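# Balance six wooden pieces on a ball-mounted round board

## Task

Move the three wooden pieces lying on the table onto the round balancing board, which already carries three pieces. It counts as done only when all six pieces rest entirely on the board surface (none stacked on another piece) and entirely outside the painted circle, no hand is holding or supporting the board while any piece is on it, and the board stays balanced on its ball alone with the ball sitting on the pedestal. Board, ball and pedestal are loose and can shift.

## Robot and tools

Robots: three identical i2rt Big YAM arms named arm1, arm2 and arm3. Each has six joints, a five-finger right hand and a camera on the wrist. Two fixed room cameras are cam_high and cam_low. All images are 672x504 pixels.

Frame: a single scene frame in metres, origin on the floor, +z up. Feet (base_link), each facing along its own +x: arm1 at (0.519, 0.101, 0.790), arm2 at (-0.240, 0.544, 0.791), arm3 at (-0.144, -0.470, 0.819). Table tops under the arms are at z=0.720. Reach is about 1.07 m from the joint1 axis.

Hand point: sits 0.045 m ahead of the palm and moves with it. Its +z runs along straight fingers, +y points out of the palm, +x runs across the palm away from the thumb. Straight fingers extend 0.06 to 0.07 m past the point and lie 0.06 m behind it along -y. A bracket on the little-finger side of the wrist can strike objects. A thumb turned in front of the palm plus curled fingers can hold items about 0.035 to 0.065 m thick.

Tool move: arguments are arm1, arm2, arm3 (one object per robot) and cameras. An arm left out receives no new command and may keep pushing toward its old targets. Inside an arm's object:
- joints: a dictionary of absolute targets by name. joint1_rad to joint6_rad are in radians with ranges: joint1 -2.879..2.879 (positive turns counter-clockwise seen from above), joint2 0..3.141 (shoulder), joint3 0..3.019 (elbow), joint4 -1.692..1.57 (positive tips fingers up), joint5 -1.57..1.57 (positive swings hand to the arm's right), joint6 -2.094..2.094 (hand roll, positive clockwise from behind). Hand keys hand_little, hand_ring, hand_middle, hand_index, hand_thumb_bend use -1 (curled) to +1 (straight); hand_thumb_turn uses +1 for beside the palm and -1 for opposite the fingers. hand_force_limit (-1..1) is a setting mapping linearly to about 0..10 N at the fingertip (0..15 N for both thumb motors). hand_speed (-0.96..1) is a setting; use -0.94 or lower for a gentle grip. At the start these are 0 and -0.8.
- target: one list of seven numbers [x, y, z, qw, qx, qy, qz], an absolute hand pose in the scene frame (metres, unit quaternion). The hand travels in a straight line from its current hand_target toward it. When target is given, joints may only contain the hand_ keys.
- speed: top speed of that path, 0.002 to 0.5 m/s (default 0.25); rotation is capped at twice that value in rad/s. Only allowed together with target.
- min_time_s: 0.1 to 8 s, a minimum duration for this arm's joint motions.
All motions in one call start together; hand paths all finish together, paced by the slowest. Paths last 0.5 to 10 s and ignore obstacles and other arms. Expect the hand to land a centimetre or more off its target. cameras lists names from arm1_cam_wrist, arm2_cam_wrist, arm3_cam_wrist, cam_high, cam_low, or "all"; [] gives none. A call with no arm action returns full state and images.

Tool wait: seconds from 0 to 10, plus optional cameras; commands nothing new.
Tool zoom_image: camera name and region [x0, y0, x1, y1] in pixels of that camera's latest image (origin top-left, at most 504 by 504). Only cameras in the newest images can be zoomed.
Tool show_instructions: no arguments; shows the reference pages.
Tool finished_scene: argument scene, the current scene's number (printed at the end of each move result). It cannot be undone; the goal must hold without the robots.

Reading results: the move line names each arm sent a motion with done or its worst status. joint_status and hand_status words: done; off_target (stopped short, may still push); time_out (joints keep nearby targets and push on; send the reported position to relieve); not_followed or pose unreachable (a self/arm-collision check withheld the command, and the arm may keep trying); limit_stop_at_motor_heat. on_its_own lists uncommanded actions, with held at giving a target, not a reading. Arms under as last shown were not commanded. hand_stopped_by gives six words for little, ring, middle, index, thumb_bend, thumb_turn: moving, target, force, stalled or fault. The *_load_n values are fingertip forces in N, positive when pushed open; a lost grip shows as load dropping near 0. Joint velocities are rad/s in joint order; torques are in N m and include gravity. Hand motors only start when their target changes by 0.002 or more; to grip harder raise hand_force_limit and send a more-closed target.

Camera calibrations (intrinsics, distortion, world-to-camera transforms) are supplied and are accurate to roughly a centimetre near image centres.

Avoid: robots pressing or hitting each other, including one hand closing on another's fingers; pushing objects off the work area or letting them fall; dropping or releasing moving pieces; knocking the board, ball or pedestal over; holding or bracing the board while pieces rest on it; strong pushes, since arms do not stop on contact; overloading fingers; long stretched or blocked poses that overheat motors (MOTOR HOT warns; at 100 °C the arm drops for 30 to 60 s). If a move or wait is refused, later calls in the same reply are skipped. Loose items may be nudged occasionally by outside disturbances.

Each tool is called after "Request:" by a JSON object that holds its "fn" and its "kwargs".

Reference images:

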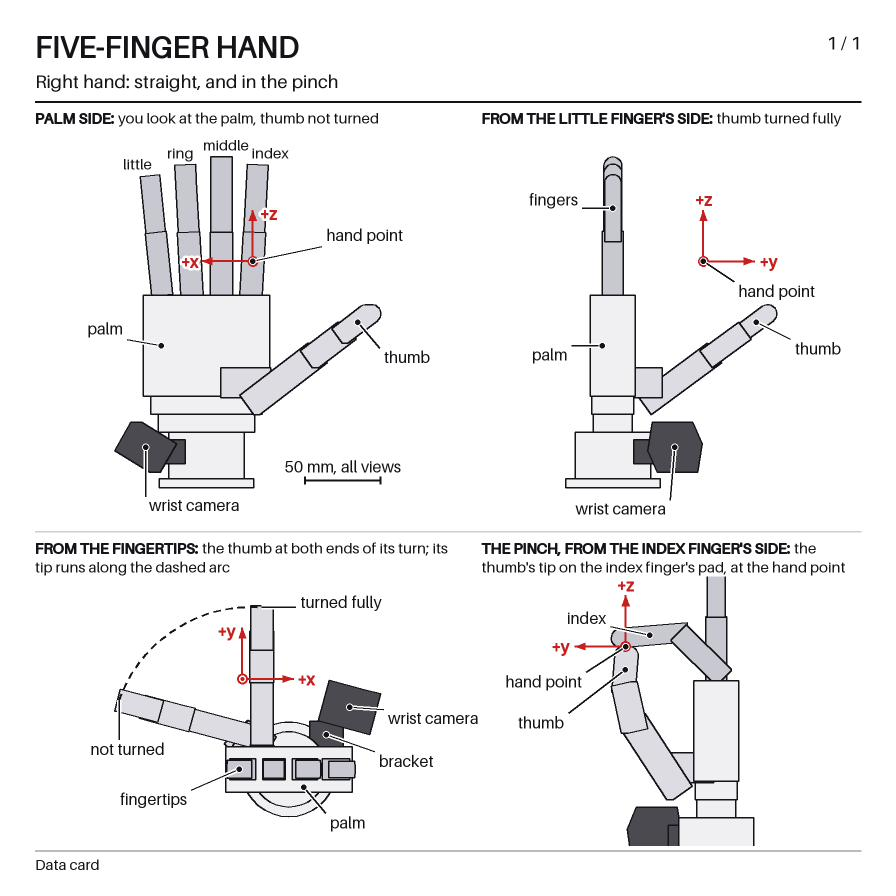

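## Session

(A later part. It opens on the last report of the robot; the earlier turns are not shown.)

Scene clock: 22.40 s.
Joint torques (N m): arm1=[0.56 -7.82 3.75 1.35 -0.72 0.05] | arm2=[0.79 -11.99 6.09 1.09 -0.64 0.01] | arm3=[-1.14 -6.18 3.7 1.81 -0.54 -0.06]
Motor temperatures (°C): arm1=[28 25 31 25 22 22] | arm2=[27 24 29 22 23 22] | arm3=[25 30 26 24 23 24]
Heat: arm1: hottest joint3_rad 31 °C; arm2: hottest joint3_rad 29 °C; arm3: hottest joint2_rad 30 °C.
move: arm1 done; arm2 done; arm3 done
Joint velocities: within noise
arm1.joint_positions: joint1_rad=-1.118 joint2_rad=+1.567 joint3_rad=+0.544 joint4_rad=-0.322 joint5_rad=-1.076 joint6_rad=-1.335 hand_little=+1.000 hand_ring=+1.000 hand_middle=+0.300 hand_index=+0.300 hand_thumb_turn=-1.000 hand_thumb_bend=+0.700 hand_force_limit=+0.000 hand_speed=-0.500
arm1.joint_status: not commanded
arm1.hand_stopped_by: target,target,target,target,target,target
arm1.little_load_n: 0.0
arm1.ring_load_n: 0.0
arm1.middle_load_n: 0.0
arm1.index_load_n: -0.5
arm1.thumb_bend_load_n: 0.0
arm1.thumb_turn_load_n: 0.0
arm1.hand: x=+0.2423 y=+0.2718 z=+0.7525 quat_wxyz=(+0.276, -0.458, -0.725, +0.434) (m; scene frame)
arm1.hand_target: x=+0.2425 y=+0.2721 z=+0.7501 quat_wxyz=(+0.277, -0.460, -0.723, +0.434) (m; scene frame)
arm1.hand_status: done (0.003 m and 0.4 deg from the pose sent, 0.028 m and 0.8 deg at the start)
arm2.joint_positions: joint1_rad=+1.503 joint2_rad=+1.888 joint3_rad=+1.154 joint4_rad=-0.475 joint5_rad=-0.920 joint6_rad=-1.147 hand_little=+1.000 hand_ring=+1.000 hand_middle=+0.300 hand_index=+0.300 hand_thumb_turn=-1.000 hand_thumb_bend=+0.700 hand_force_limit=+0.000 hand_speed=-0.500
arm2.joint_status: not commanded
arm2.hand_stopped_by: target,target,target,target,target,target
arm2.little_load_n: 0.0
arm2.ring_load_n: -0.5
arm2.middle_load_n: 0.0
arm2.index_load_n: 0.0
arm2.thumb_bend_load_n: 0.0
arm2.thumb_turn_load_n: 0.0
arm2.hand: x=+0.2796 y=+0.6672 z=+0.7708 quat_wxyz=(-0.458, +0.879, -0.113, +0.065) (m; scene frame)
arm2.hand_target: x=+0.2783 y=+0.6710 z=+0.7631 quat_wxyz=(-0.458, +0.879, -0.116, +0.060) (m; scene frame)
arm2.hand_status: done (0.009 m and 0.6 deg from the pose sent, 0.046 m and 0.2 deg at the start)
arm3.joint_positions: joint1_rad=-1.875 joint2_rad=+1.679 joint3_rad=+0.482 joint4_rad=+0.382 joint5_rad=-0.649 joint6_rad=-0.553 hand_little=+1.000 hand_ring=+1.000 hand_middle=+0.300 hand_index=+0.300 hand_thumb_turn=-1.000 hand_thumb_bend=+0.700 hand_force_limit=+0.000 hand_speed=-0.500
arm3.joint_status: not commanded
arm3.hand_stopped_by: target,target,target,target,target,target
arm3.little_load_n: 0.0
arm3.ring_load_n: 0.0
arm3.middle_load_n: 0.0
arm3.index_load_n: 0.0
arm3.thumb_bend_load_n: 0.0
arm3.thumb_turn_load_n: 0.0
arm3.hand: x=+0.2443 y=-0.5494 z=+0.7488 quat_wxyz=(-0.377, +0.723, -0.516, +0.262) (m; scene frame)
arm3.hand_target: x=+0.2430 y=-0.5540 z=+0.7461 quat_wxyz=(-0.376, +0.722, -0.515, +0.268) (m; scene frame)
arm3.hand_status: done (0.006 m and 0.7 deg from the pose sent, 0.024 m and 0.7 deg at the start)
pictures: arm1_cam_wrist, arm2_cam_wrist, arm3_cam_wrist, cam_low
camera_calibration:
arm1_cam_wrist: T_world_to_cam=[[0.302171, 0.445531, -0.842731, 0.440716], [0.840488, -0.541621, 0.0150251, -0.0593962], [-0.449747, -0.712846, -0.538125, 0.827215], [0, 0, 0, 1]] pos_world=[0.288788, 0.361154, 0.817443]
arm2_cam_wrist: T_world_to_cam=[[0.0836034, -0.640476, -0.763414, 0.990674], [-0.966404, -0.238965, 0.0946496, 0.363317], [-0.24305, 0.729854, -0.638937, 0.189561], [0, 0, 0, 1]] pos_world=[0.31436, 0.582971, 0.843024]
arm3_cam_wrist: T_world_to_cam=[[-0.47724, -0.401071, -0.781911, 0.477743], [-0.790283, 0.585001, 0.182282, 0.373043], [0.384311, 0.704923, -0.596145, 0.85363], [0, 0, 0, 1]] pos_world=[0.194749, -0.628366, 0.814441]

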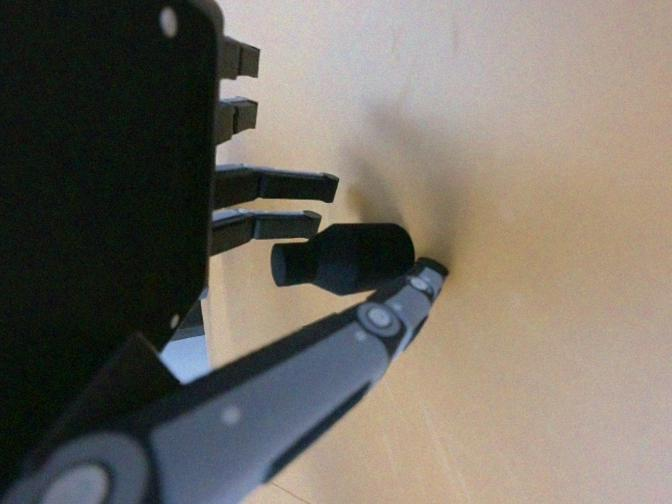

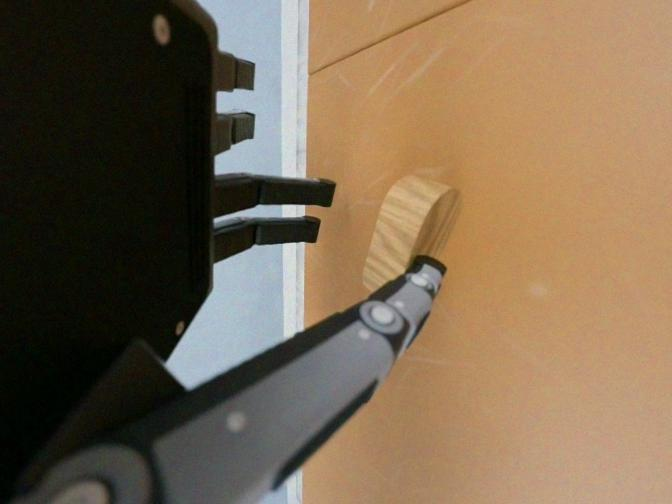

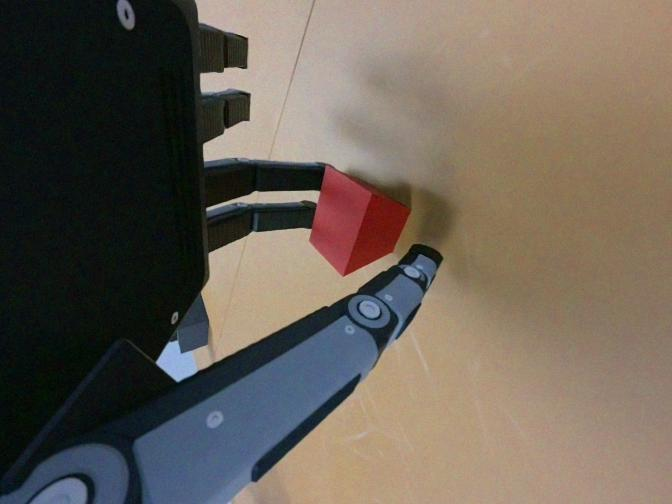

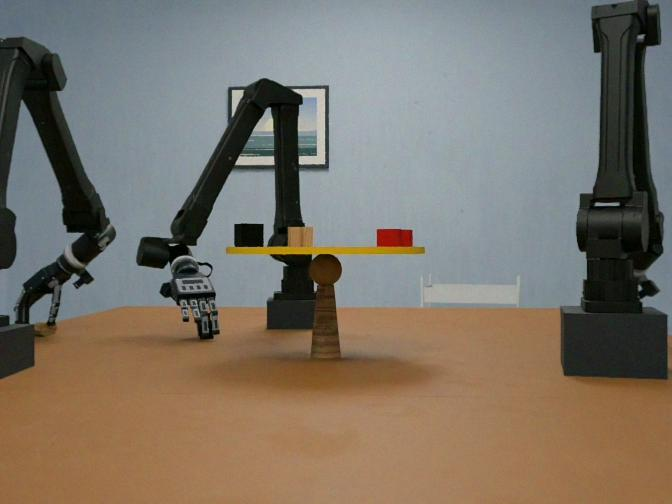

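Request:
{"fn": "zoom_image", "kwargs": {"camera": "arm2_cam_wrist", "region": [340, 150, 480, 300]}}

Request:
{"fn": "move", "kwargs": {"arm1": {"joints": {"hand_thumb_bend": 0.45, "hand_index": -0.4, "hand_middle": -0.4, "hand_force_limit": -0.6, "hand_speed": -0.9}}, "arm3": {"joints": {"hand_thumb_bend": 0.45, "hand_index": -0.4, "hand_middle": -0.4, "hand_force_limit": -0.6, "hand_speed": -0.9}}, "cameras": ["arm1_cam_wrist", "arm3_cam_wrist"]}}

Scaled by 3.360 from the camera's 672x504 image, which has a finer 960x720 frame.

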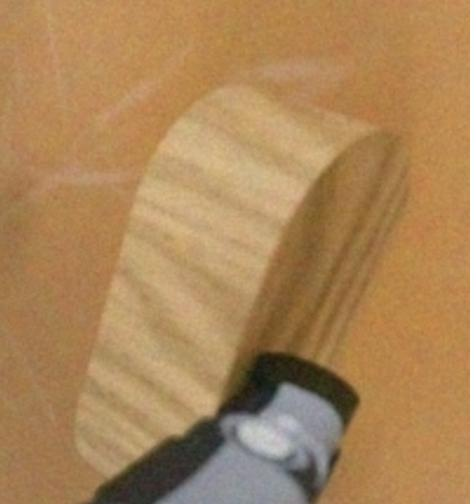

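Scene clock: 25.67 s.
Joint torques (N m): arm1=[0.44 -8 3.74 1.39 -0.69 0.05] | arm2=[0.73 -11.99 6.11 1.05 -0.64 0] | arm3=[-1.08 -6.24 3.7 1.78 -0.5 -0.06]
Motor temperatures (°C): arm1=[28 25 31 25 22 22] | arm2=[27 24 29 22 23 22] | arm3=[25 30 26 24 23 24]
Heat: arm1: hottest joint3_rad 31 °C; arm2: hottest joint3_rad 29 °C; arm3: hottest joint2_rad 30 °C.
move: arm1 off_target; arm3 off_target
Joint velocities: within noise
arm1.joint_positions: joint1_rad=-1.118 joint2_rad=+1.567 joint3_rad=+0.544 joint4_rad=-0.322 joint5_rad=-1.077 joint6_rad=-1.335 hand_little=+1.000 hand_ring=+1.000 hand_middle=-0.053 hand_index=-0.061 hand_thumb_turn=-1.000 hand_thumb_bend=+0.521 hand_force_limit=-0.600 hand_speed=-0.900
arm1.joint_status: hand_middle off_target (ended at -0.053, target -0.400); hand_index off_target (ended at -0.061, target -0.400); hand_thumb_bend off_target (ended at +0.521, target +0.450); the others done
arm1.hand_stopped_by: target,target,force,force,force,target
arm1.little_load_n: 0.0
arm1.ring_load_n: 0.0
arm1.middle_load_n: 1.0
arm1.index_load_n: 3.5
arm1.thumb_bend_load_n: 5.0
arm1.thumb_turn_load_n: 0.0
arm1.hand: x=+0.2422 y=+0.2718 z=+0.7526 quat_wxyz=(+0.277, -0.458, -0.725, +0.434) (m; scene frame)
arm1.hand_target: x=+0.2425 y=+0.2721 z=+0.7501 quat_wxyz=(+0.277, -0.461, -0.723, +0.434) (m; scene frame)
arm1.hand_status: not commanded
arm2: as last shown
arm2.ring_load_n: 0.0
arm2.hand_target: x=+0.2783 y=+0.6709 z=+0.7630 quat_wxyz=(-0.458, +0.880, -0.116, +0.060) (m; scene frame)
arm3.joint_positions: joint1_rad=-1.875 joint2_rad=+1.679 joint3_rad=+0.482 joint4_rad=+0.382 joint5_rad=-0.650 joint6_rad=-0.553 hand_little=+1.000 hand_ring=+1.000 hand_middle=-0.024 hand_index=-0.052 hand_thumb_turn=-1.000 hand_thumb_bend=+0.535 hand_force_limit=-0.600 hand_speed=-0.900
arm3.joint_status: hand_middle off_target (ended at -0.024, target -0.400); hand_index off_target (ended at -0.052, target -0.400); hand_thumb_bend off_target (ended at +0.535, target +0.450); the others done
arm3.hand_stopped_by: target,target,force,force,force,target
arm3.little_load_n: 0.0
arm3.ring_load_n: 0.0
arm3.middle_load_n: 1.5
arm3.index_load_n: 3.5
arm3.thumb_bend_load_n: 6.0
arm3.thumb_turn_load_n: -2.5
arm3.hand: x=+0.2444 y=-0.5493 z=+0.7489 quat_wxyz=(-0.377, +0.723, -0.516, +0.262) (m; scene frame)
arm3.hand_target: x=+0.2430 y=-0.5539 z=+0.7461 quat_wxyz=(-0.376, +0.722, -0.515, +0.268) (m; scene frame)
arm3.hand_status: not commanded
pictures: arm1_cam_wrist, arm3_cam_wrist
camera_calibration:
arm1_cam_wrist: T_world_to_cam=[[0.301828, 0.445376, -0.842936, 0.441038], [0.840565, -0.541506, 0.0148668, -0.0593305], [-0.449834, -0.71303, -0.537809, 0.827048], [0, 0, 0, 1]] pos_world=[0.288788, 0.361154, 0.817443]
arm3_cam_wrist: T_world_to_cam=[[-0.476561, -0.401115, -0.782302, 0.477948], [-0.790704, 0.584529, 0.18197, 0.373163], [0.384287, 0.705289, -0.595727, 0.853486], [0, 0, 0, 1]] pos_world=[0.194849, -0.628366, 0.81444]

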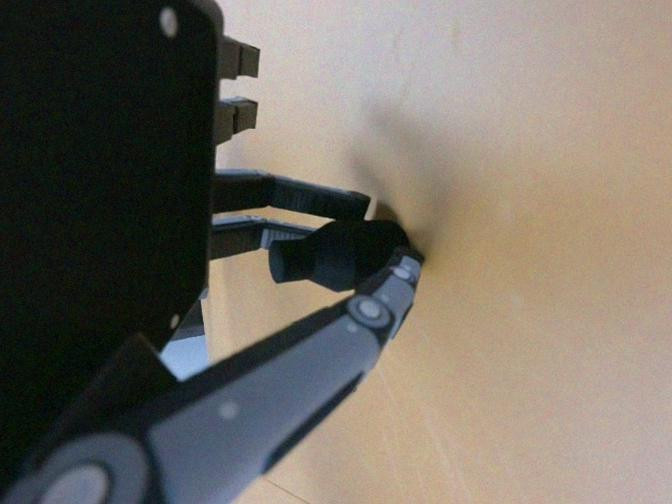

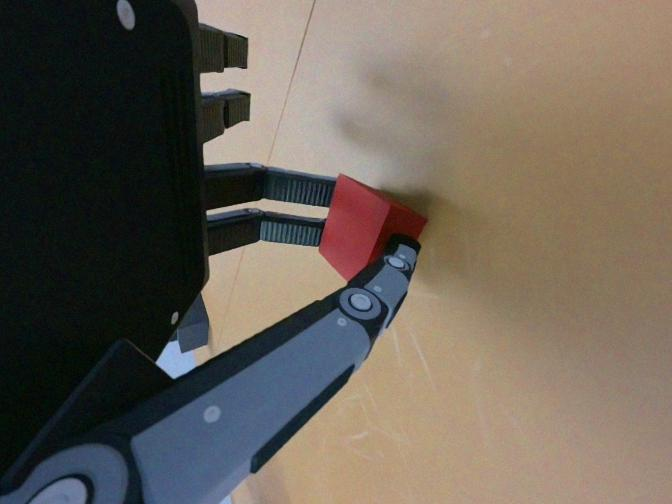

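Request:
{"fn": "move", "kwargs": {"arm2": {"target": [0.2775, 0.6710, 0.740, 0.4578, -0.8795, 0.1158, -0.0603], "speed": 0.08}, "cameras": ["arm2_cam_wrist"]}}

Scene clock: 27.07 s.
Joint torques (N m): arm1=[0.5 -7.94 3.71 1.33 -0.68 0.04] | arm2=[0.73 -11.63 5.76 1.17 -0.48 -0.06] | arm3=[-1.2 -6.18 3.7 1.77 -0.5 -0.06]
Motor temperatures (°C): arm1=[28 25 31 25 22 22] | arm2=[27 24 29 22 23 22] | arm3=[25 30 26 24 23 24]
Heat: arm1: hottest joint3_rad 31 °C; arm2: hottest joint3_rad 29 °C; arm3: hottest joint2_rad 30 °C.
move: arm2 off_target
Joint velocities: within noise
arm1, arm3: as last shown
arm2.joint_positions: joint1_rad=+1.503 joint2_rad=+1.922 joint3_rad=+1.142 joint4_rad=-0.423 joint5_rad=-0.923 joint6_rad=-1.144 hand_little=+1.000 hand_ring=+1.000 hand_middle=+0.300 hand_index=+0.300 hand_thumb_turn=-1.000 hand_thumb_bend=+0.700 hand_force_limit=+0.000 hand_speed=-0.500
arm2.joint_status: not commanded
arm2.hand_stopped_by: target,target,target,target,target,target
arm2.little_load_n: 0.0
arm2.ring_load_n: 0.0
arm2.middle_load_n: -0.5
arm2.index_load_n: 0.0
arm2.thumb_bend_load_n: 0.0
arm2.thumb_turn_load_n: 0.0
arm2.hand: x=+0.2800 y=+0.6678 z=+0.7523 quat_wxyz=(-0.460, +0.878, -0.113, +0.067) (m; scene frame)
arm2.hand_target: x=+0.2773 y=+0.6709 z=+0.7403 quat_wxyz=(-0.458, +0.880, -0.116, +0.060) (m; scene frame)
arm2.hand_status: off_target (0.013 m and 0.9 deg from the pose sent, 0.031 m and 0.6 deg at the start)
pictures: arm2_cam_wrist
camera_calibration:
arm2_cam_wrist: T_world_to_cam=[[0.0860008, -0.637523, -0.765617, 0.975916], [-0.966924, -0.238625, 0.090088, 0.368976], [-0.240129, 0.732546, -0.636958, 0.173296], [0, 0, 0, 1]] pos_world=[0.314456, 0.583268, 0.82432]

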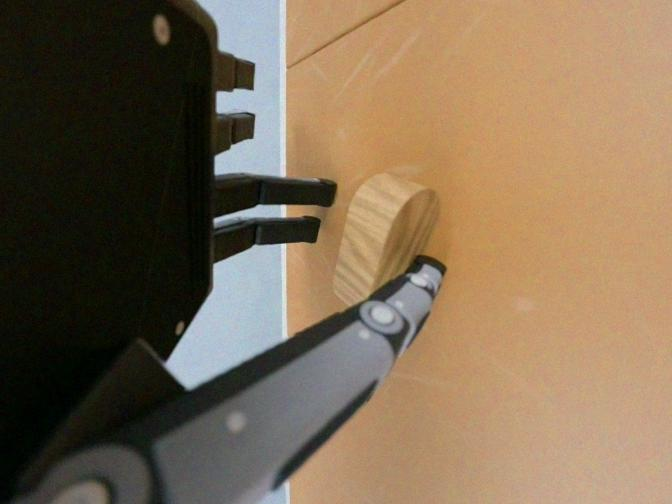

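Request:
{"fn": "move", "kwargs": {"arm2": {"joints": {"hand_thumb_bend": 0.4, "hand_index": -0.45, "hand_middle": -0.45, "hand_force_limit": -0.6, "hand_speed": -0.9}}, "cameras": ["arm2_cam_wrist"]}}

Scene clock: 30.40 s.
Joint torques (N m): arm1=[0.5 -8.06 3.77 1.39 -0.69 0.03] | arm2=[0.38 -11.81 5.71 0.91 -0.64 -0.03] | arm3=[-1.2 -6.18 3.7 1.77 -0.51 -0.05]
Motor temperatures (°C): arm1=[28 25 31 25 22 22] | arm2=[27 24 29 22 23 22] | arm3=[25 30 26 24 23 24]
Heat: arm1: hottest joint3_rad 31 °C; arm2: hottest joint3_rad 29 °C; arm3: hottest joint2_rad 30 °C.
move: arm2 off_target
Joint velocities: within noise
arm1, arm3: as last shown
arm1.index_load_n: 4.0
arm2.joint_positions: joint1_rad=+1.507 joint2_rad=+1.925 joint3_rad=+1.142 joint4_rad=-0.416 joint5_rad=-0.920 joint6_rad=-1.143 hand_little=+1.000 hand_ring=+1.000 hand_middle=-0.126 hand_index=-0.164 hand_thumb_turn=-1.000 hand_thumb_bend=+0.482 hand_force_limit=-0.600 hand_speed=-0.900
arm2.joint_status: hand_middle off_target (ended at -0.126, target -0.450); hand_index off_target (ended at -0.164, target -0.450); hand_thumb_bend off_target (ended at +0.482, target +0.400); the others done
arm2.hand_stopped_by: target,target,force,force,force,target
arm2.little_load_n: 0.0
arm2.ring_load_n: 0.0
arm2.middle_load_n: 4.0
arm2.index_load_n: 2.0
arm2.thumb_bend_load_n: 5.5
arm2.thumb_turn_load_n: 0.0
arm2.hand: x=+0.2804 y=+0.6694 z=+0.7504 quat_wxyz=(-0.459, +0.879, -0.111, +0.067) (m; scene frame)
arm2.hand_target: x=+0.2773 y=+0.6709 z=+0.7404 quat_wxyz=(-0.458, +0.879, -0.116, +0.060) (m; scene frame)
arm2.hand_status: not commanded
pictures: arm2_cam_wrist
camera_calibration:
arm2_cam_wrist: T_world_to_cam=[[0.0895467, -0.639691, -0.763399, 0.974331], [-0.966479, -0.240987, 0.0885671, 0.372567], [-0.240625, 0.729878, -0.639827, 0.175075], [0, 0, 0, 1]] pos_world=[0.314958, 0.585271, 0.822824]

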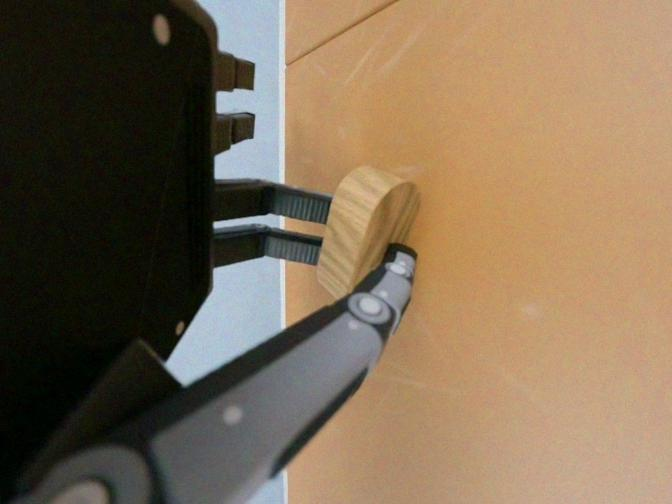

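Request:
{"fn": "move", "kwargs": {"arm1": {"target": [0.27, 0.265, 1.02, 0.2768, -0.4606, -0.7229, 0.4344], "speed": 0.15}, "arm2": {"target": [0.12, 0.625, 1.10, 0.4578, -0.8795, 0.1158, -0.0603], "speed": 0.2}, "arm3": {"target": [0.25, -0.56, 1.09, 0.3759, -0.7221, 0.5151, -0.2682], "speed": 0.15}, "cameras": ["all"]}}

Scene clock: 34.57 s.
Joint torques (N m): arm1=[-0.5 -5.48 11.48 0.08 -0.83 -0.16] | arm2=[-0.44 -6.95 12.49 -0.1 -0.93 -0.18] | arm3=[-1.2 -4.78 13.6 0.61 -0.58 -0.05]
Motor temperatures (°C): arm1=[28 25 32 25 22 22] | arm2=[27 24 29 22 23 22] | arm3=[25 30 27 24 23 24]
Heat: arm1: hottest joint3_rad 32 °C; arm2: hottest joint3_rad 29 °C; arm3: hottest joint2_rad 30 °C.
move: arm1 off_target; arm2 off_target; arm3 off_target
Joint velocities: within noise
arm1.joint_positions: joint1_rad=-1.182 joint2_rad=+1.055 joint3_rad=+0.889 joint4_rad=-1.362 joint5_rad=-1.085 joint6_rad=-1.471 hand_little=+1.000 hand_ring=+1.000 hand_middle=-0.053 hand_index=-0.061 hand_thumb_turn=-1.000 hand_thumb_bend=+0.521 hand_force_limit=-0.600 hand_speed=-0.900
arm1.joint_status: not commanded
arm1.hand_stopped_by: target,target,force,force,force,target
arm1.little_load_n: 0.0
arm1.ring_load_n: 0.0
arm1.middle_load_n: 1.0
arm1.index_load_n: 3.5
arm1.thumb_bend_load_n: 5.5
arm1.thumb_turn_load_n: 0.0
arm1.hand: x=+0.2743 y=+0.2493 z=+0.9997 quat_wxyz=(+0.252, -0.472, -0.717, +0.447) (m; scene frame)
arm1.hand_target: x=+0.2703 y=+0.2641 z=+1.0197 quat_wxyz=(+0.277, -0.461, -0.723, +0.434) (m; scene frame)
arm1.hand_status: off_target (0.026 m and 3.5 deg from the pose sent, 0.269 m and 0.3 deg at the start)
arm2.joint_positions: joint1_rad=+1.383 joint2_rad=+1.247 joint3_rad=+1.270 joint4_rad=-1.466 joint5_rad=-0.951 joint6_rad=-1.344 hand_little=+1.000 hand_ring=+1.000 hand_middle=-0.126 hand_index=-0.164 hand_thumb_turn=-1.000 hand_thumb_bend=+0.482 hand_force_limit=-0.600 hand_speed=-0.900
arm2.joint_status: not commanded
arm2.hand_stopped_by: target,target,force,force,force,target
arm2.little_load_n: 0.0
arm2.ring_load_n: 0.0
arm2.middle_load_n: 4.0
arm2.index_load_n: 1.5
arm2.thumb_bend_load_n: 5.5
arm2.thumb_turn_load_n: 0.0
arm2.hand: x=+0.1096 y=+0.6287 z=+1.0760 quat_wxyz=(-0.456, +0.880, -0.130, +0.032) (m; scene frame)
arm2.hand_target: x=+0.1188 y=+0.6252 z=+1.0996 quat_wxyz=(-0.458, +0.880, -0.116, +0.060) (m; scene frame)
arm2.hand_status: off_target (0.026 m and 3.6 deg from the pose sent, 0.387 m and 1.0 deg at the start)
arm3.joint_positions: joint1_rad=-1.883 joint2_rad=+1.067 joint3_rad=+0.971 joint4_rad=-0.778 joint5_rad=-0.654 joint6_rad=-0.561 hand_little=+1.000 hand_ring=+1.000 hand_middle=-0.024 hand_index=-0.052 hand_thumb_turn=-1.000 hand_thumb_bend=+0.535 hand_force_limit=-0.600 hand_speed=-0.900
arm3.joint_status: not commanded
arm3.hand_stopped_by: target,target,force,force,force,target
arm3.little_load_n: 0.0
arm3.ring_load_n: 0.0
arm3.middle_load_n: 1.5
arm3.index_load_n: 3.5
arm3.thumb_bend_load_n: 6.5
arm3.thumb_turn_load_n: -2.5
arm3.hand: x=+0.2394 y=-0.5488 z=+1.0572 quat_wxyz=(-0.373, +0.724, -0.528, +0.238) (m; scene frame)
arm3.hand_target: x=+0.2486 y=-0.5591 z=+1.0896 quat_wxyz=(-0.376, +0.722, -0.515, +0.268) (m; scene frame)
arm3.hand_status: off_target (0.036 m and 3.8 deg from the pose sent, 0.341 m and 0.7 deg at the start)
pictures: arm1_cam_wrist, arm2_cam_wrist, arm3_cam_wrist, cam_high, cam_low
camera_calibration:
arm1_cam_wrist: T_world_to_cam=[[0.32842, 0.399324, -0.855968, 0.666946], [0.839485, -0.538756, 0.0707575, -0.158408], [-0.432902, -0.741811, -0.512165, 0.935297], [0, 0, 0, 1]] pos_world=[0.318835, 0.342142, 1.06112]
arm2_cam_wrist: T_world_to_cam=[[0.0266311, -0.635547, -0.771603, 1.22521], [-0.956683, -0.240059, 0.164711, 0.0851628], [-0.289912, 0.733793, -0.61441, 0.347581], [0, 0, 0, 1]] pos_world=[0.149613, 0.544066, 1.1449]
arm3_cam_wrist: T_world_to_cam=[[-0.514832, -0.380825, -0.768062, 0.72216], [-0.779896, 0.580054, 0.235158, 0.251539], [0.355964, 0.720076, -0.595635, 1.05342], [0, 0, 0, 1]] pos_world=[0.192987, -0.629431, 1.12297]

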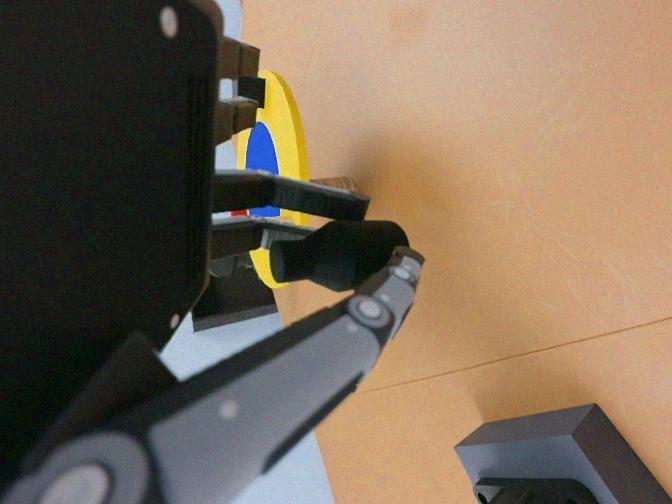

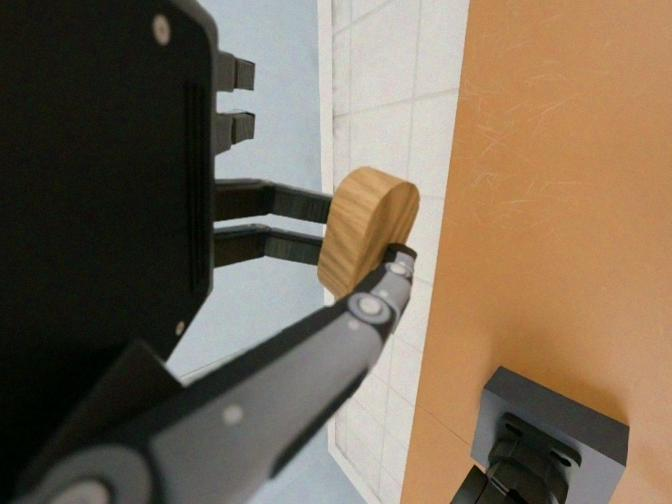

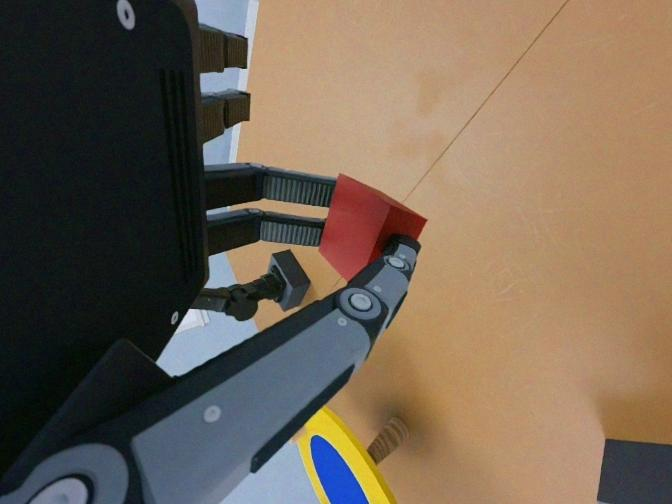

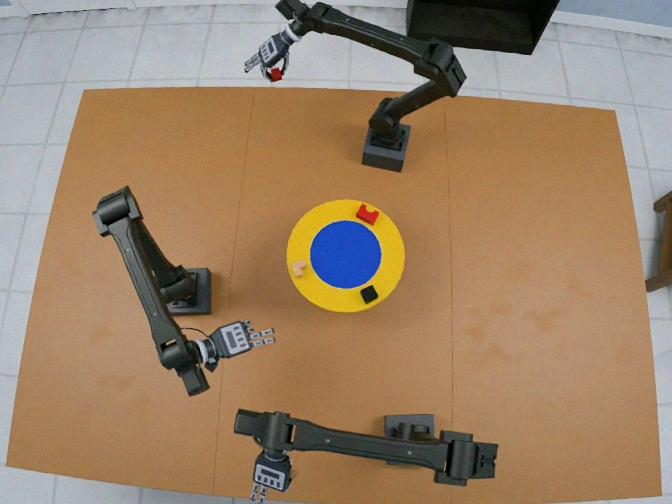

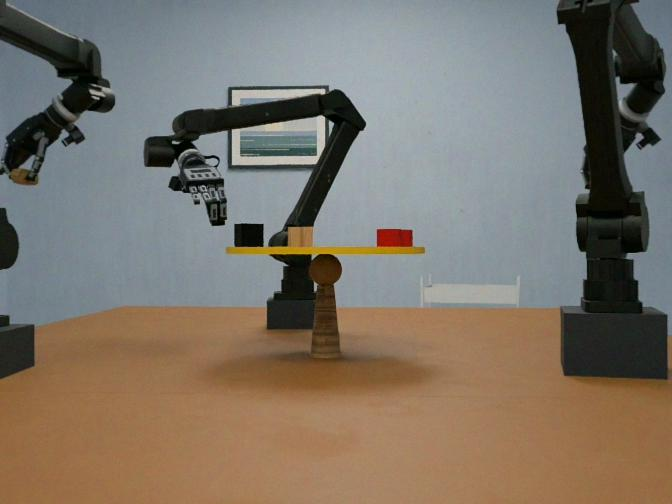

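Request:
{"fn": "move", "kwargs": {"arm2": {"joints": {"joint1_rad": 0.0}, "min_time_s": 4.5}, "arm3": {"joints": {"joint1_rad": -0.683}, "min_time_s": 4.5}, "cameras": ["arm2_cam_wrist", "arm3_cam_wrist", "cam_high"]}}

Scene clock: 40.07 s.
Joint torques (N m): arm1=[-0.5 -5.48 11.47 0.05 -0.82 -0.17] | arm2=[0.21 -6.95 12.52 -0.1 -0.9 -0.18] | arm3=[0.67 -4.89 13.61 0.62 -0.51 -0.05]
Motor temperatures (°C): arm1=[28 25 33 25 22 22] | arm2=[27 24 30 22 23 22] | arm3=[24 30 27 24 24 24]
Heat: arm1: hottest joint3_rad 33 °C; arm2: hottest joint3_rad 30 °C; arm3: hottest joint2_rad 30 °C.
move: arm2 done; arm3 done
Joint velocities: within noise
arm1: as last shown
arm1.joint_positions: joint1_rad=-1.182 joint2_rad=+1.055 joint3_rad=+0.889 joint4_rad=-1.362 joint5_rad=-1.085 joint6_rad=-1.472 hand_little=+1.000 hand_ring=+1.000 hand_middle=-0.053 hand_index=-0.061 hand_thumb_turn=-1.000 hand_thumb_bend=+0.521 hand_force_limit=-0.600 hand_speed=-0.900
arm1.hand: x=+0.2744 y=+0.2494 z=+0.9997 quat_wxyz=(+0.253, -0.472, -0.717, +0.447) (m; scene frame)
arm2.joint_positions: joint1_rad=+0.004 joint2_rad=+1.247 joint3_rad=+1.270 joint4_rad=-1.466 joint5_rad=-0.951 joint6_rad=-1.344 hand_little=+1.000 hand_ring=+1.000 hand_middle=-0.126 hand_index=-0.164 hand_thumb_turn=-1.000 hand_thumb_bend=+0.482 hand_force_limit=-0.600 hand_speed=-0.900
arm2.joint_status: all done
arm2.hand_stopped_by: target,target,force,force,force,target
arm2.little_load_n: 0.0
arm2.ring_load_n: 0.0
arm2.middle_load_n: 4.0
arm2.index_load_n: 1.5
arm2.thumb_bend_load_n: 5.5
arm2.thumb_turn_load_n: 0.0
arm2.hand: x=-0.0897 y=+0.2204 z=+1.0795 quat_wxyz=(-0.328, +0.598, -0.658, +0.319) (m; scene frame)
arm2.hand_target: x=-0.0901 y=+0.2115 z=+1.1031 quat_wxyz=(-0.311, +0.608, -0.646, +0.340) (m; scene frame)
arm2.hand_status: not commanded
arm3.joint_positions: joint1_rad=-0.694 joint2_rad=+1.067 joint3_rad=+0.971 joint4_rad=-0.778 joint5_rad=-0.656 joint6_rad=-0.561 hand_little=+1.000 hand_ring=+1.000 hand_middle=-0.024 hand_index=-0.052 hand_thumb_turn=-1.000 hand_thumb_bend=+0.535 hand_force_limit=-0.600 hand_speed=-0.900
arm3.joint_status: all done
arm3.hand_stopped_by: target,target,force,force,force,target
arm3.little_load_n: 0.0
arm3.ring_load_n: 0.0
arm3.middle_load_n: 1.5
arm3.index_load_n: 3.5
arm3.thumb_bend_load_n: 6.5
arm3.thumb_turn_load_n: -2.5
arm3.hand: x=+0.0724 y=-0.1422 z=+1.0550 quat_wxyz=(-0.441, +0.897, -0.032, -0.013) (m; scene frame)
arm3.hand_target: x=+0.0778 y=-0.1319 z=+1.0872 quat_wxyz=(-0.459, +0.888, -0.012, +0.005) (m; scene frame)
arm3.hand_status: not commanded
pictures: arm2_cam_wrist, arm3_cam_wrist, cam_high
camera_calibration:
arm2_cam_wrist: T_world_to_cam=[[-0.619011, -0.156696, -0.769592, 0.808138], [-0.418454, 0.895028, 0.154342, -0.394792], [0.664621, 0.417578, -0.619603, 0.75248], [0, 0, 0, 1]] pos_world=[-0.16507, 0.165763, 1.14911]
arm3_cam_wrist: T_world_to_cam=[[0.160576, -0.622731, -0.765782, 0.703774], [-0.82747, -0.507876, 0.239491, -0.269831], [-0.538061, 0.595204, -0.596844, 0.867091], [0, 0, 0, 1]] pos_world=[0.130261, -0.214875, 1.12108]

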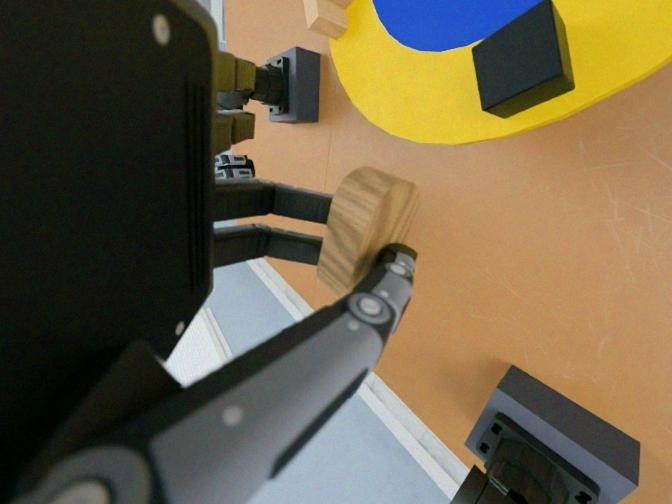

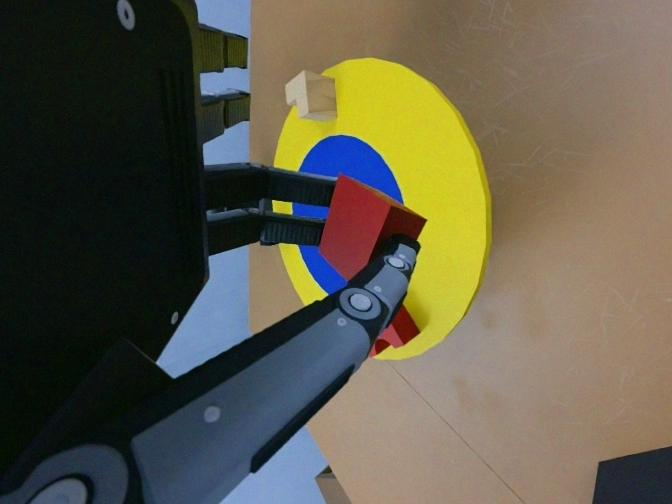

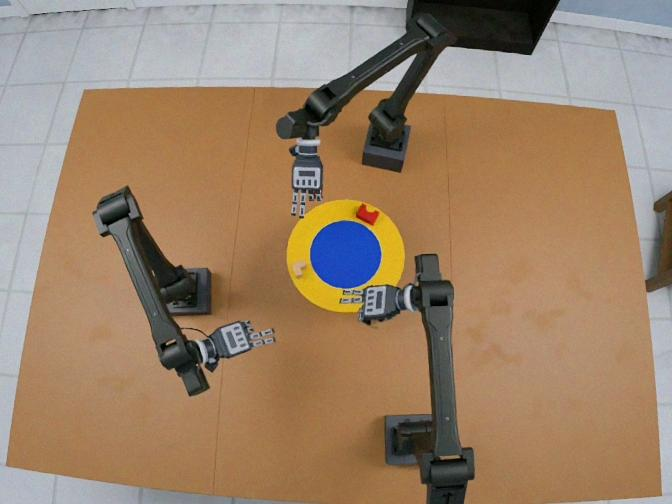

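Request:
{"fn": "move", "kwargs": {"arm1": {"target": [0.048, 0.127, 1.055, 0.3883, -0.6506, -0.5961, 0.3558], "speed": 0.15}, "arm2": {"target": [-0.138, -0.005, 1.07, 0.2474, -0.4754, 0.7445, -0.3976], "speed": 0.13}, "arm3": {"target": [0.063, -0.110, 1.05, 0.4578, -0.8889, 0.0233, -0.0120], "speed": 0.1}, "cameras": ["all"]}}

Request:
{"fn": "zoom_image", "kwargs": {"camera": "cam_low", "region": [220, 130, 430, 270]}}

arm1: "target": qw, qx, qy, qz must be a unit quaternion (the sum of their squares is 1)
Scene clock: 42.50 s.
Joint torques (N m): arm1=[-0.44 -5.48 11.44 0.09 -0.83 -0.17] | arm2=[-0.21 -6.83 12.48 -0.06 -0.9 -0.19] | arm3=[0.67 -4.84 13.61 0.62 -0.51 -0.05]
Motor temperatures (°C): arm1=[28 25 33 25 22 22] | arm2=[27 24 30 22 23 22] | arm3=[24 30 27 24 24 24]
Heat: arm1: hottest joint3_rad 33 °C; arm2: hottest joint3_rad 30 °C; arm3: hottest joint2_rad 30 °C.
Joint velocities: within noise
arm1.joint_positions: joint1_rad=-1.182 joint2_rad=+1.055 joint3_rad=+0.889 joint4_rad=-1.362 joint5_rad=-1.085 joint6_rad=-1.472 hand_little=+1.000 hand_ring=+1.000 hand_middle=-0.053 hand_index=-0.061 hand_thumb_turn=-1.000 hand_thumb_bend=+0.521 hand_force_limit=-0.600 hand_speed=-0.900
arm1.joint_status: not commanded
arm1.hand_stopped_by: target,target,force,force,force,target
arm1.little_load_n: 0.0
arm1.ring_load_n: 0.0
arm1.middle_load_n: 1.0
arm1.index_load_n: 3.5
arm1.thumb_bend_load_n: 5.0
arm1.thumb_turn_load_n: 0.0
arm1.hand: x=+0.2744 y=+0.2494 z=+0.9997 quat_wxyz=(+0.253, -0.472, -0.717, +0.447) (m; scene frame)
arm1.hand_target: x=+0.2703 y=+0.2641 z=+1.0197 quat_wxyz=(+0.277, -0.461, -0.723, +0.434) (m; scene frame)
arm1.hand_status: not commanded
arm2.joint_positions: joint1_rad=+0.004 joint2_rad=+1.247 joint3_rad=+1.270 joint4_rad=-1.466 joint5_rad=-0.951 joint6_rad=-1.344 hand_little=+1.000 hand_ring=+1.000 hand_middle=-0.126 hand_index=-0.164 hand_thumb_turn=-1.000 hand_thumb_bend=+0.482 hand_force_limit=-0.600 hand_speed=-0.900
arm2.joint_status: all done
arm2.hand_stopped_by: target,target,force,force,force,target
arm2.little_load_n: 0.0
arm2.ring_load_n: 0.0
arm2.middle_load_n: 4.0
arm2.index_load_n: 1.5
arm2.thumb_bend_load_n: 5.5
arm2.thumb_turn_load_n: 0.0
arm2.hand: x=-0.0897 y=+0.2204 z=+1.0795 quat_wxyz=(-0.328, +0.598, -0.658, +0.319) (m; scene frame)
arm2.hand_target: x=-0.0901 y=+0.2115 z=+1.1031 quat_wxyz=(-0.311, +0.608, -0.646, +0.340) (m; scene frame)
arm2.hand_status: not commanded
arm3.joint_positions: joint1_rad=-0.694 joint2_rad=+1.067 joint3_rad=+0.971 joint4_rad=-0.778 joint5_rad=-0.656 joint6_rad=-0.561 hand_little=+1.000 hand_ring=+1.000 hand_middle=-0.024 hand_index=-0.052 hand_thumb_turn=-1.000 hand_thumb_bend=+0.535 hand_force_limit=-0.600 hand_speed=-0.900
arm3.joint_status: all done
arm3.hand_stopped_by: target,target,force,force,force,target
arm3.little_load_n: 0.0
arm3.ring_load_n: 0.0
arm3.middle_load_n: 1.5
arm3.index_load_n: 3.5
arm3.thumb_bend_load_n: 6.5
arm3.thumb_turn_load_n: -2.5
arm3.hand: x=+0.0724 y=-0.1422 z=+1.0550 quat_wxyz=(-0.441, +0.897, -0.032, -0.013) (m; scene frame)
arm3.hand_target: x=+0.0778 y=-0.1319 z=+1.0872 quat_wxyz=(-0.459, +0.888, -0.012, +0.005) (m; scene frame)
arm3.hand_status: not commanded
pictures: none

This scene's latest camera images include none from cam_low. They are from: arm2_cam_wrist, arm3_cam_wrist, cam_high. cam_low's image comes with the result of a call that names it in "cameras".

Request:
{"fn": "move", "kwargs": {"arm1": {"target": [0.048, 0.127, 1.055, 0.3907, -0.6253, -0.5729, 0.3580], "speed": 0.15}, "arm2": {"target": [-0.138, -0.005, 1.07, 0.2605, -0.4700, 0.7377, -0.4089], "speed": 0.13}, "arm3": {"target": [0.063, -0.110, 1.05, 0.4578, -0.8889, 0.0233, -0.0120], "speed": 0.1}, "cameras": ["all"]}}

Request:
{"fn": "zoom_image", "kwargs": {"camera": "cam_low", "region": [220, 130, 430, 270]}}

Scene clock: 45.90 s.
Joint torques (N m): arm1=[1.9 -5.19 13.24 3.03 0.1 0.13] | arm2=[-0.15 -10.64 13.05 1.22 -0.62 0] | arm3=[0.79 -4.6 8.39 1.87 -0.16 0.12]
Motor temperatures (°C): arm1=[28 25 34 25 22 22] | arm2=[27 24 31 22 23 22] | arm3=[24 30 28 24 24 24]
Heat: arm1: hottest joint3_rad 34 °C; arm2: hottest joint3_rad 31 °C; arm3: hottest joint2_rad 30 °C.
move: arm1 off_target; arm2 off_target; arm3 done
Joint velocities: within noise
arm1.joint_positions: joint1_rad=-0.240 joint2_rad=+0.976 joint3_rad=+0.809 joint4_rad=-0.351 joint5_rad=-0.036 joint6_rad=-0.040 hand_little=+1.000 hand_ring=+1.000 hand_middle=-0.053 hand_index=-0.061 hand_thumb_turn=-1.000 hand_thumb_bend=+0.521 hand_force_limit=-0.600 hand_speed=-0.900
arm1.joint_status: not commanded
arm1.hand_stopped_by: target,target,force,force,force,target
arm1.little_load_n: 0.0
arm1.ring_load_n: 0.0
arm1.middle_load_n: 1.0
arm1.index_load_n: 4.0
arm1.thumb_bend_load_n: 5.0
arm1.thumb_turn_load_n: 0.0
arm1.hand: x=+0.0712 y=+0.1301 z=+1.0172 quat_wxyz=(+0.369, -0.639, -0.588, +0.332) (m; scene frame)
arm1.hand_target: x=+0.0511 y=+0.1267 z=+1.0552 quat_wxyz=(+0.390, -0.625, -0.573, +0.358) (m; scene frame)
arm1.hand_status: off_target (0.044 m and 4.5 deg from the pose sent, 0.263 m and 30.7 deg at the start)
arm2.joint_positions: joint1_rad=-0.119 joint2_rad=+1.594 joint3_rad=+1.518 joint4_rad=-1.029 joint5_rad=-0.919 joint6_rad=-0.944 hand_little=+1.000 hand_ring=+1.000 hand_middle=-0.126 hand_index=-0.164 hand_thumb_turn=-1.000 hand_thumb_bend=+0.482 hand_force_limit=-0.600 hand_speed=-0.900
arm2.joint_status: not commanded
arm2.hand_stopped_by: target,target,force,force,force,target
arm2.little_load_n: 0.0
arm2.ring_load_n: 0.0
arm2.middle_load_n: 4.0
arm2.index_load_n: 1.5
arm2.thumb_bend_load_n: 5.5
arm2.thumb_turn_load_n: 0.5
arm2.hand: x=-0.1345 y=+0.0154 z=+1.0512 quat_wxyz=(-0.275, +0.467, -0.745, +0.389) (m; scene frame)
arm2.hand_target: x=-0.1382 y=-0.0035 z=+1.0700 quat_wxyz=(-0.260, +0.470, -0.738, +0.409) (m; scene frame)
arm2.hand_status: off_target (0.028 m and 2.9 deg from the pose sent, 0.231 m and 21.6 deg at the start)
arm3.joint_positions: joint1_rad=-0.609 joint2_rad=+1.067 joint3_rad=+0.936 joint4_rad=-0.652 joint5_rad=-0.580 joint6_rad=-0.483 hand_little=+1.000 hand_ring=+1.000 hand_middle=-0.024 hand_index=-0.052 hand_thumb_turn=-1.000 hand_thumb_bend=+0.535 hand_force_limit=-0.600 hand_speed=-0.900
arm3.joint_status: not commanded
arm3.hand_stopped_by: target,target,force,force,force,target
arm3.little_load_n: 0.0
arm3.ring_load_n: 0.0
arm3.middle_load_n: 1.5
arm3.index_load_n: 3.5
arm3.thumb_bend_load_n: 6.0
arm3.thumb_turn_load_n: -2.5
arm3.hand: x=+0.0648 y=-0.1152 z=+1.0476 quat_wxyz=(-0.451, +0.892, -0.028, +0.008) (m; scene frame)
arm3.hand_target: x=+0.0629 y=-0.1100 z=+1.0501 quat_wxyz=(-0.458, +0.889, -0.023, +0.012) (m; scene frame)
arm3.hand_status: done (0.006 m and 1.1 deg from the pose sent, 0.034 m and 3.7 deg at the start)
pictures: arm1_cam_wrist, arm2_cam_wrist, arm3_cam_wrist, cam_high, cam_low
camera_calibration:
arm1_cam_wrist: T_world_to_cam=[[0.521592, 0.233583, -0.820598, 0.768022], [0.45003, -0.892439, 0.0320176, 0.0598263], [-0.724855, -0.385994, -0.570608, 0.80183], [0, 0, 0, 1]] pos_world=[0.153693, 0.183496, 1.08585]
arm2_cam_wrist: T_world_to_cam=[[-0.605502, 0.052424, -0.794115, 0.750811], [-0.0839604, 0.988052, 0.129246, -0.155728], [0.791402, 0.144933, -0.593866, 0.844472], [0, 0, 0, 1]] pos_world=[-0.226774, -0.00788427, 1.11786]
arm3_cam_wrist: T_world_to_cam=[[0.185529, -0.608484, -0.771574, 0.722135], [-0.84289, -0.502154, 0.193334, -0.210656], [-0.505089, 0.614483, -0.606049, 0.852188], [0, 0, 0, 1]] pos_world=[0.118893, -0.190029, 1.11438]

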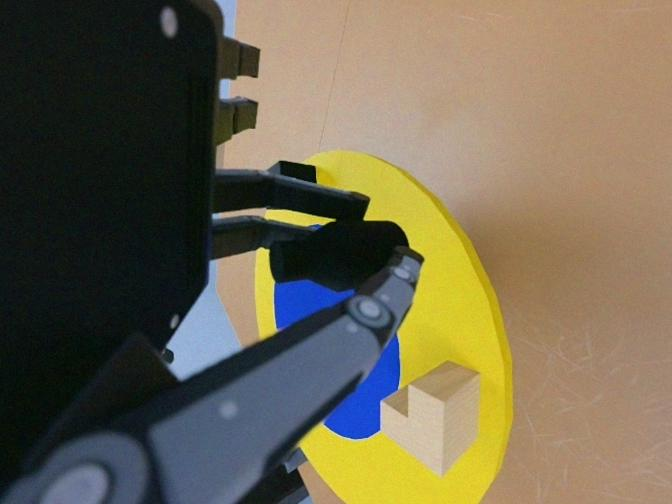

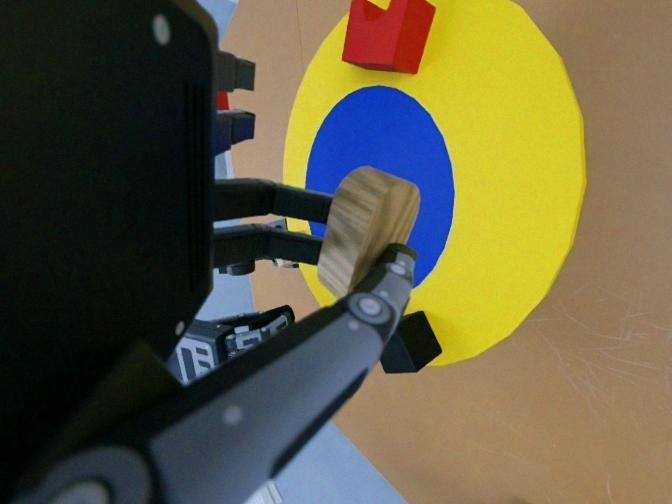

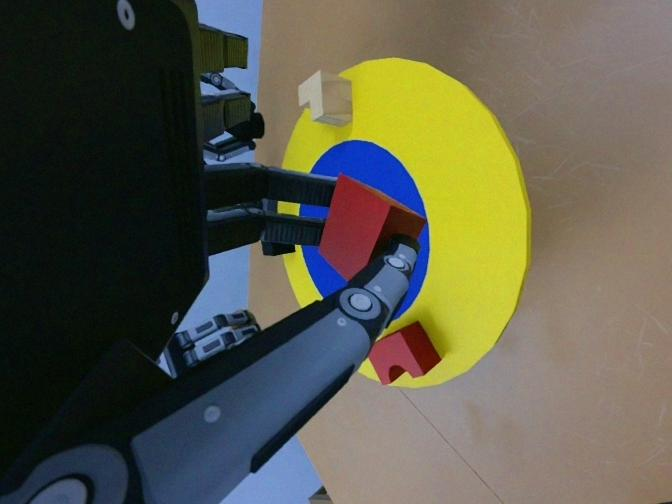

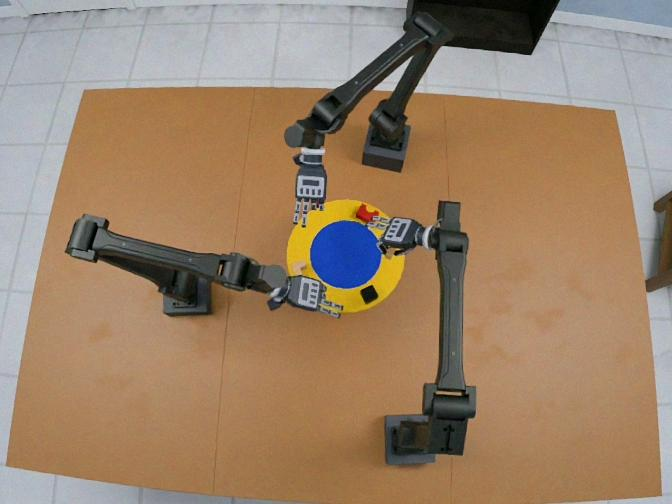

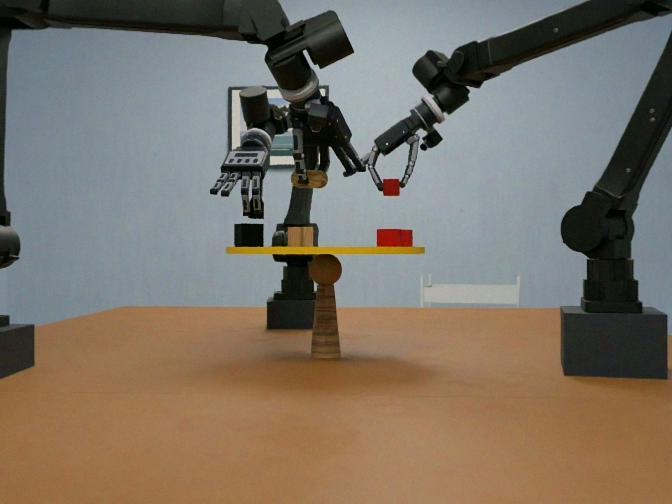

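Scaled by 2.400 from the camera's 672x504 image, which has a finer 960x720 frame.

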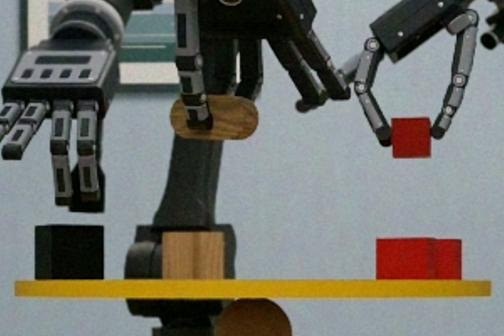

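Request:
{"fn": "zoom_image", "kwargs": {"camera": "arm1_cam_wrist", "region": [230, 140, 530, 504]}}

Request:
{"fn": "zoom_image", "kwargs": {"camera": "cam_high", "region": [270, 190, 420, 330]}}

Scaled by 1.385 from the camera's 672x504 image, which has a finer 960x720 frame.

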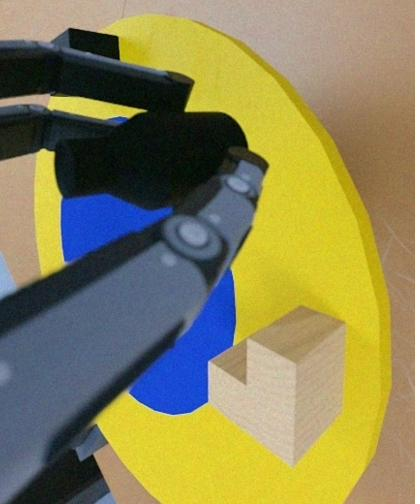

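Scaled by 3.360 from the camera's 672x504 image, which has a finer 960x720 frame.

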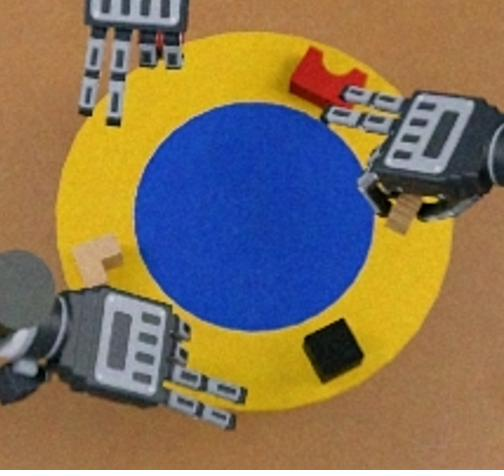

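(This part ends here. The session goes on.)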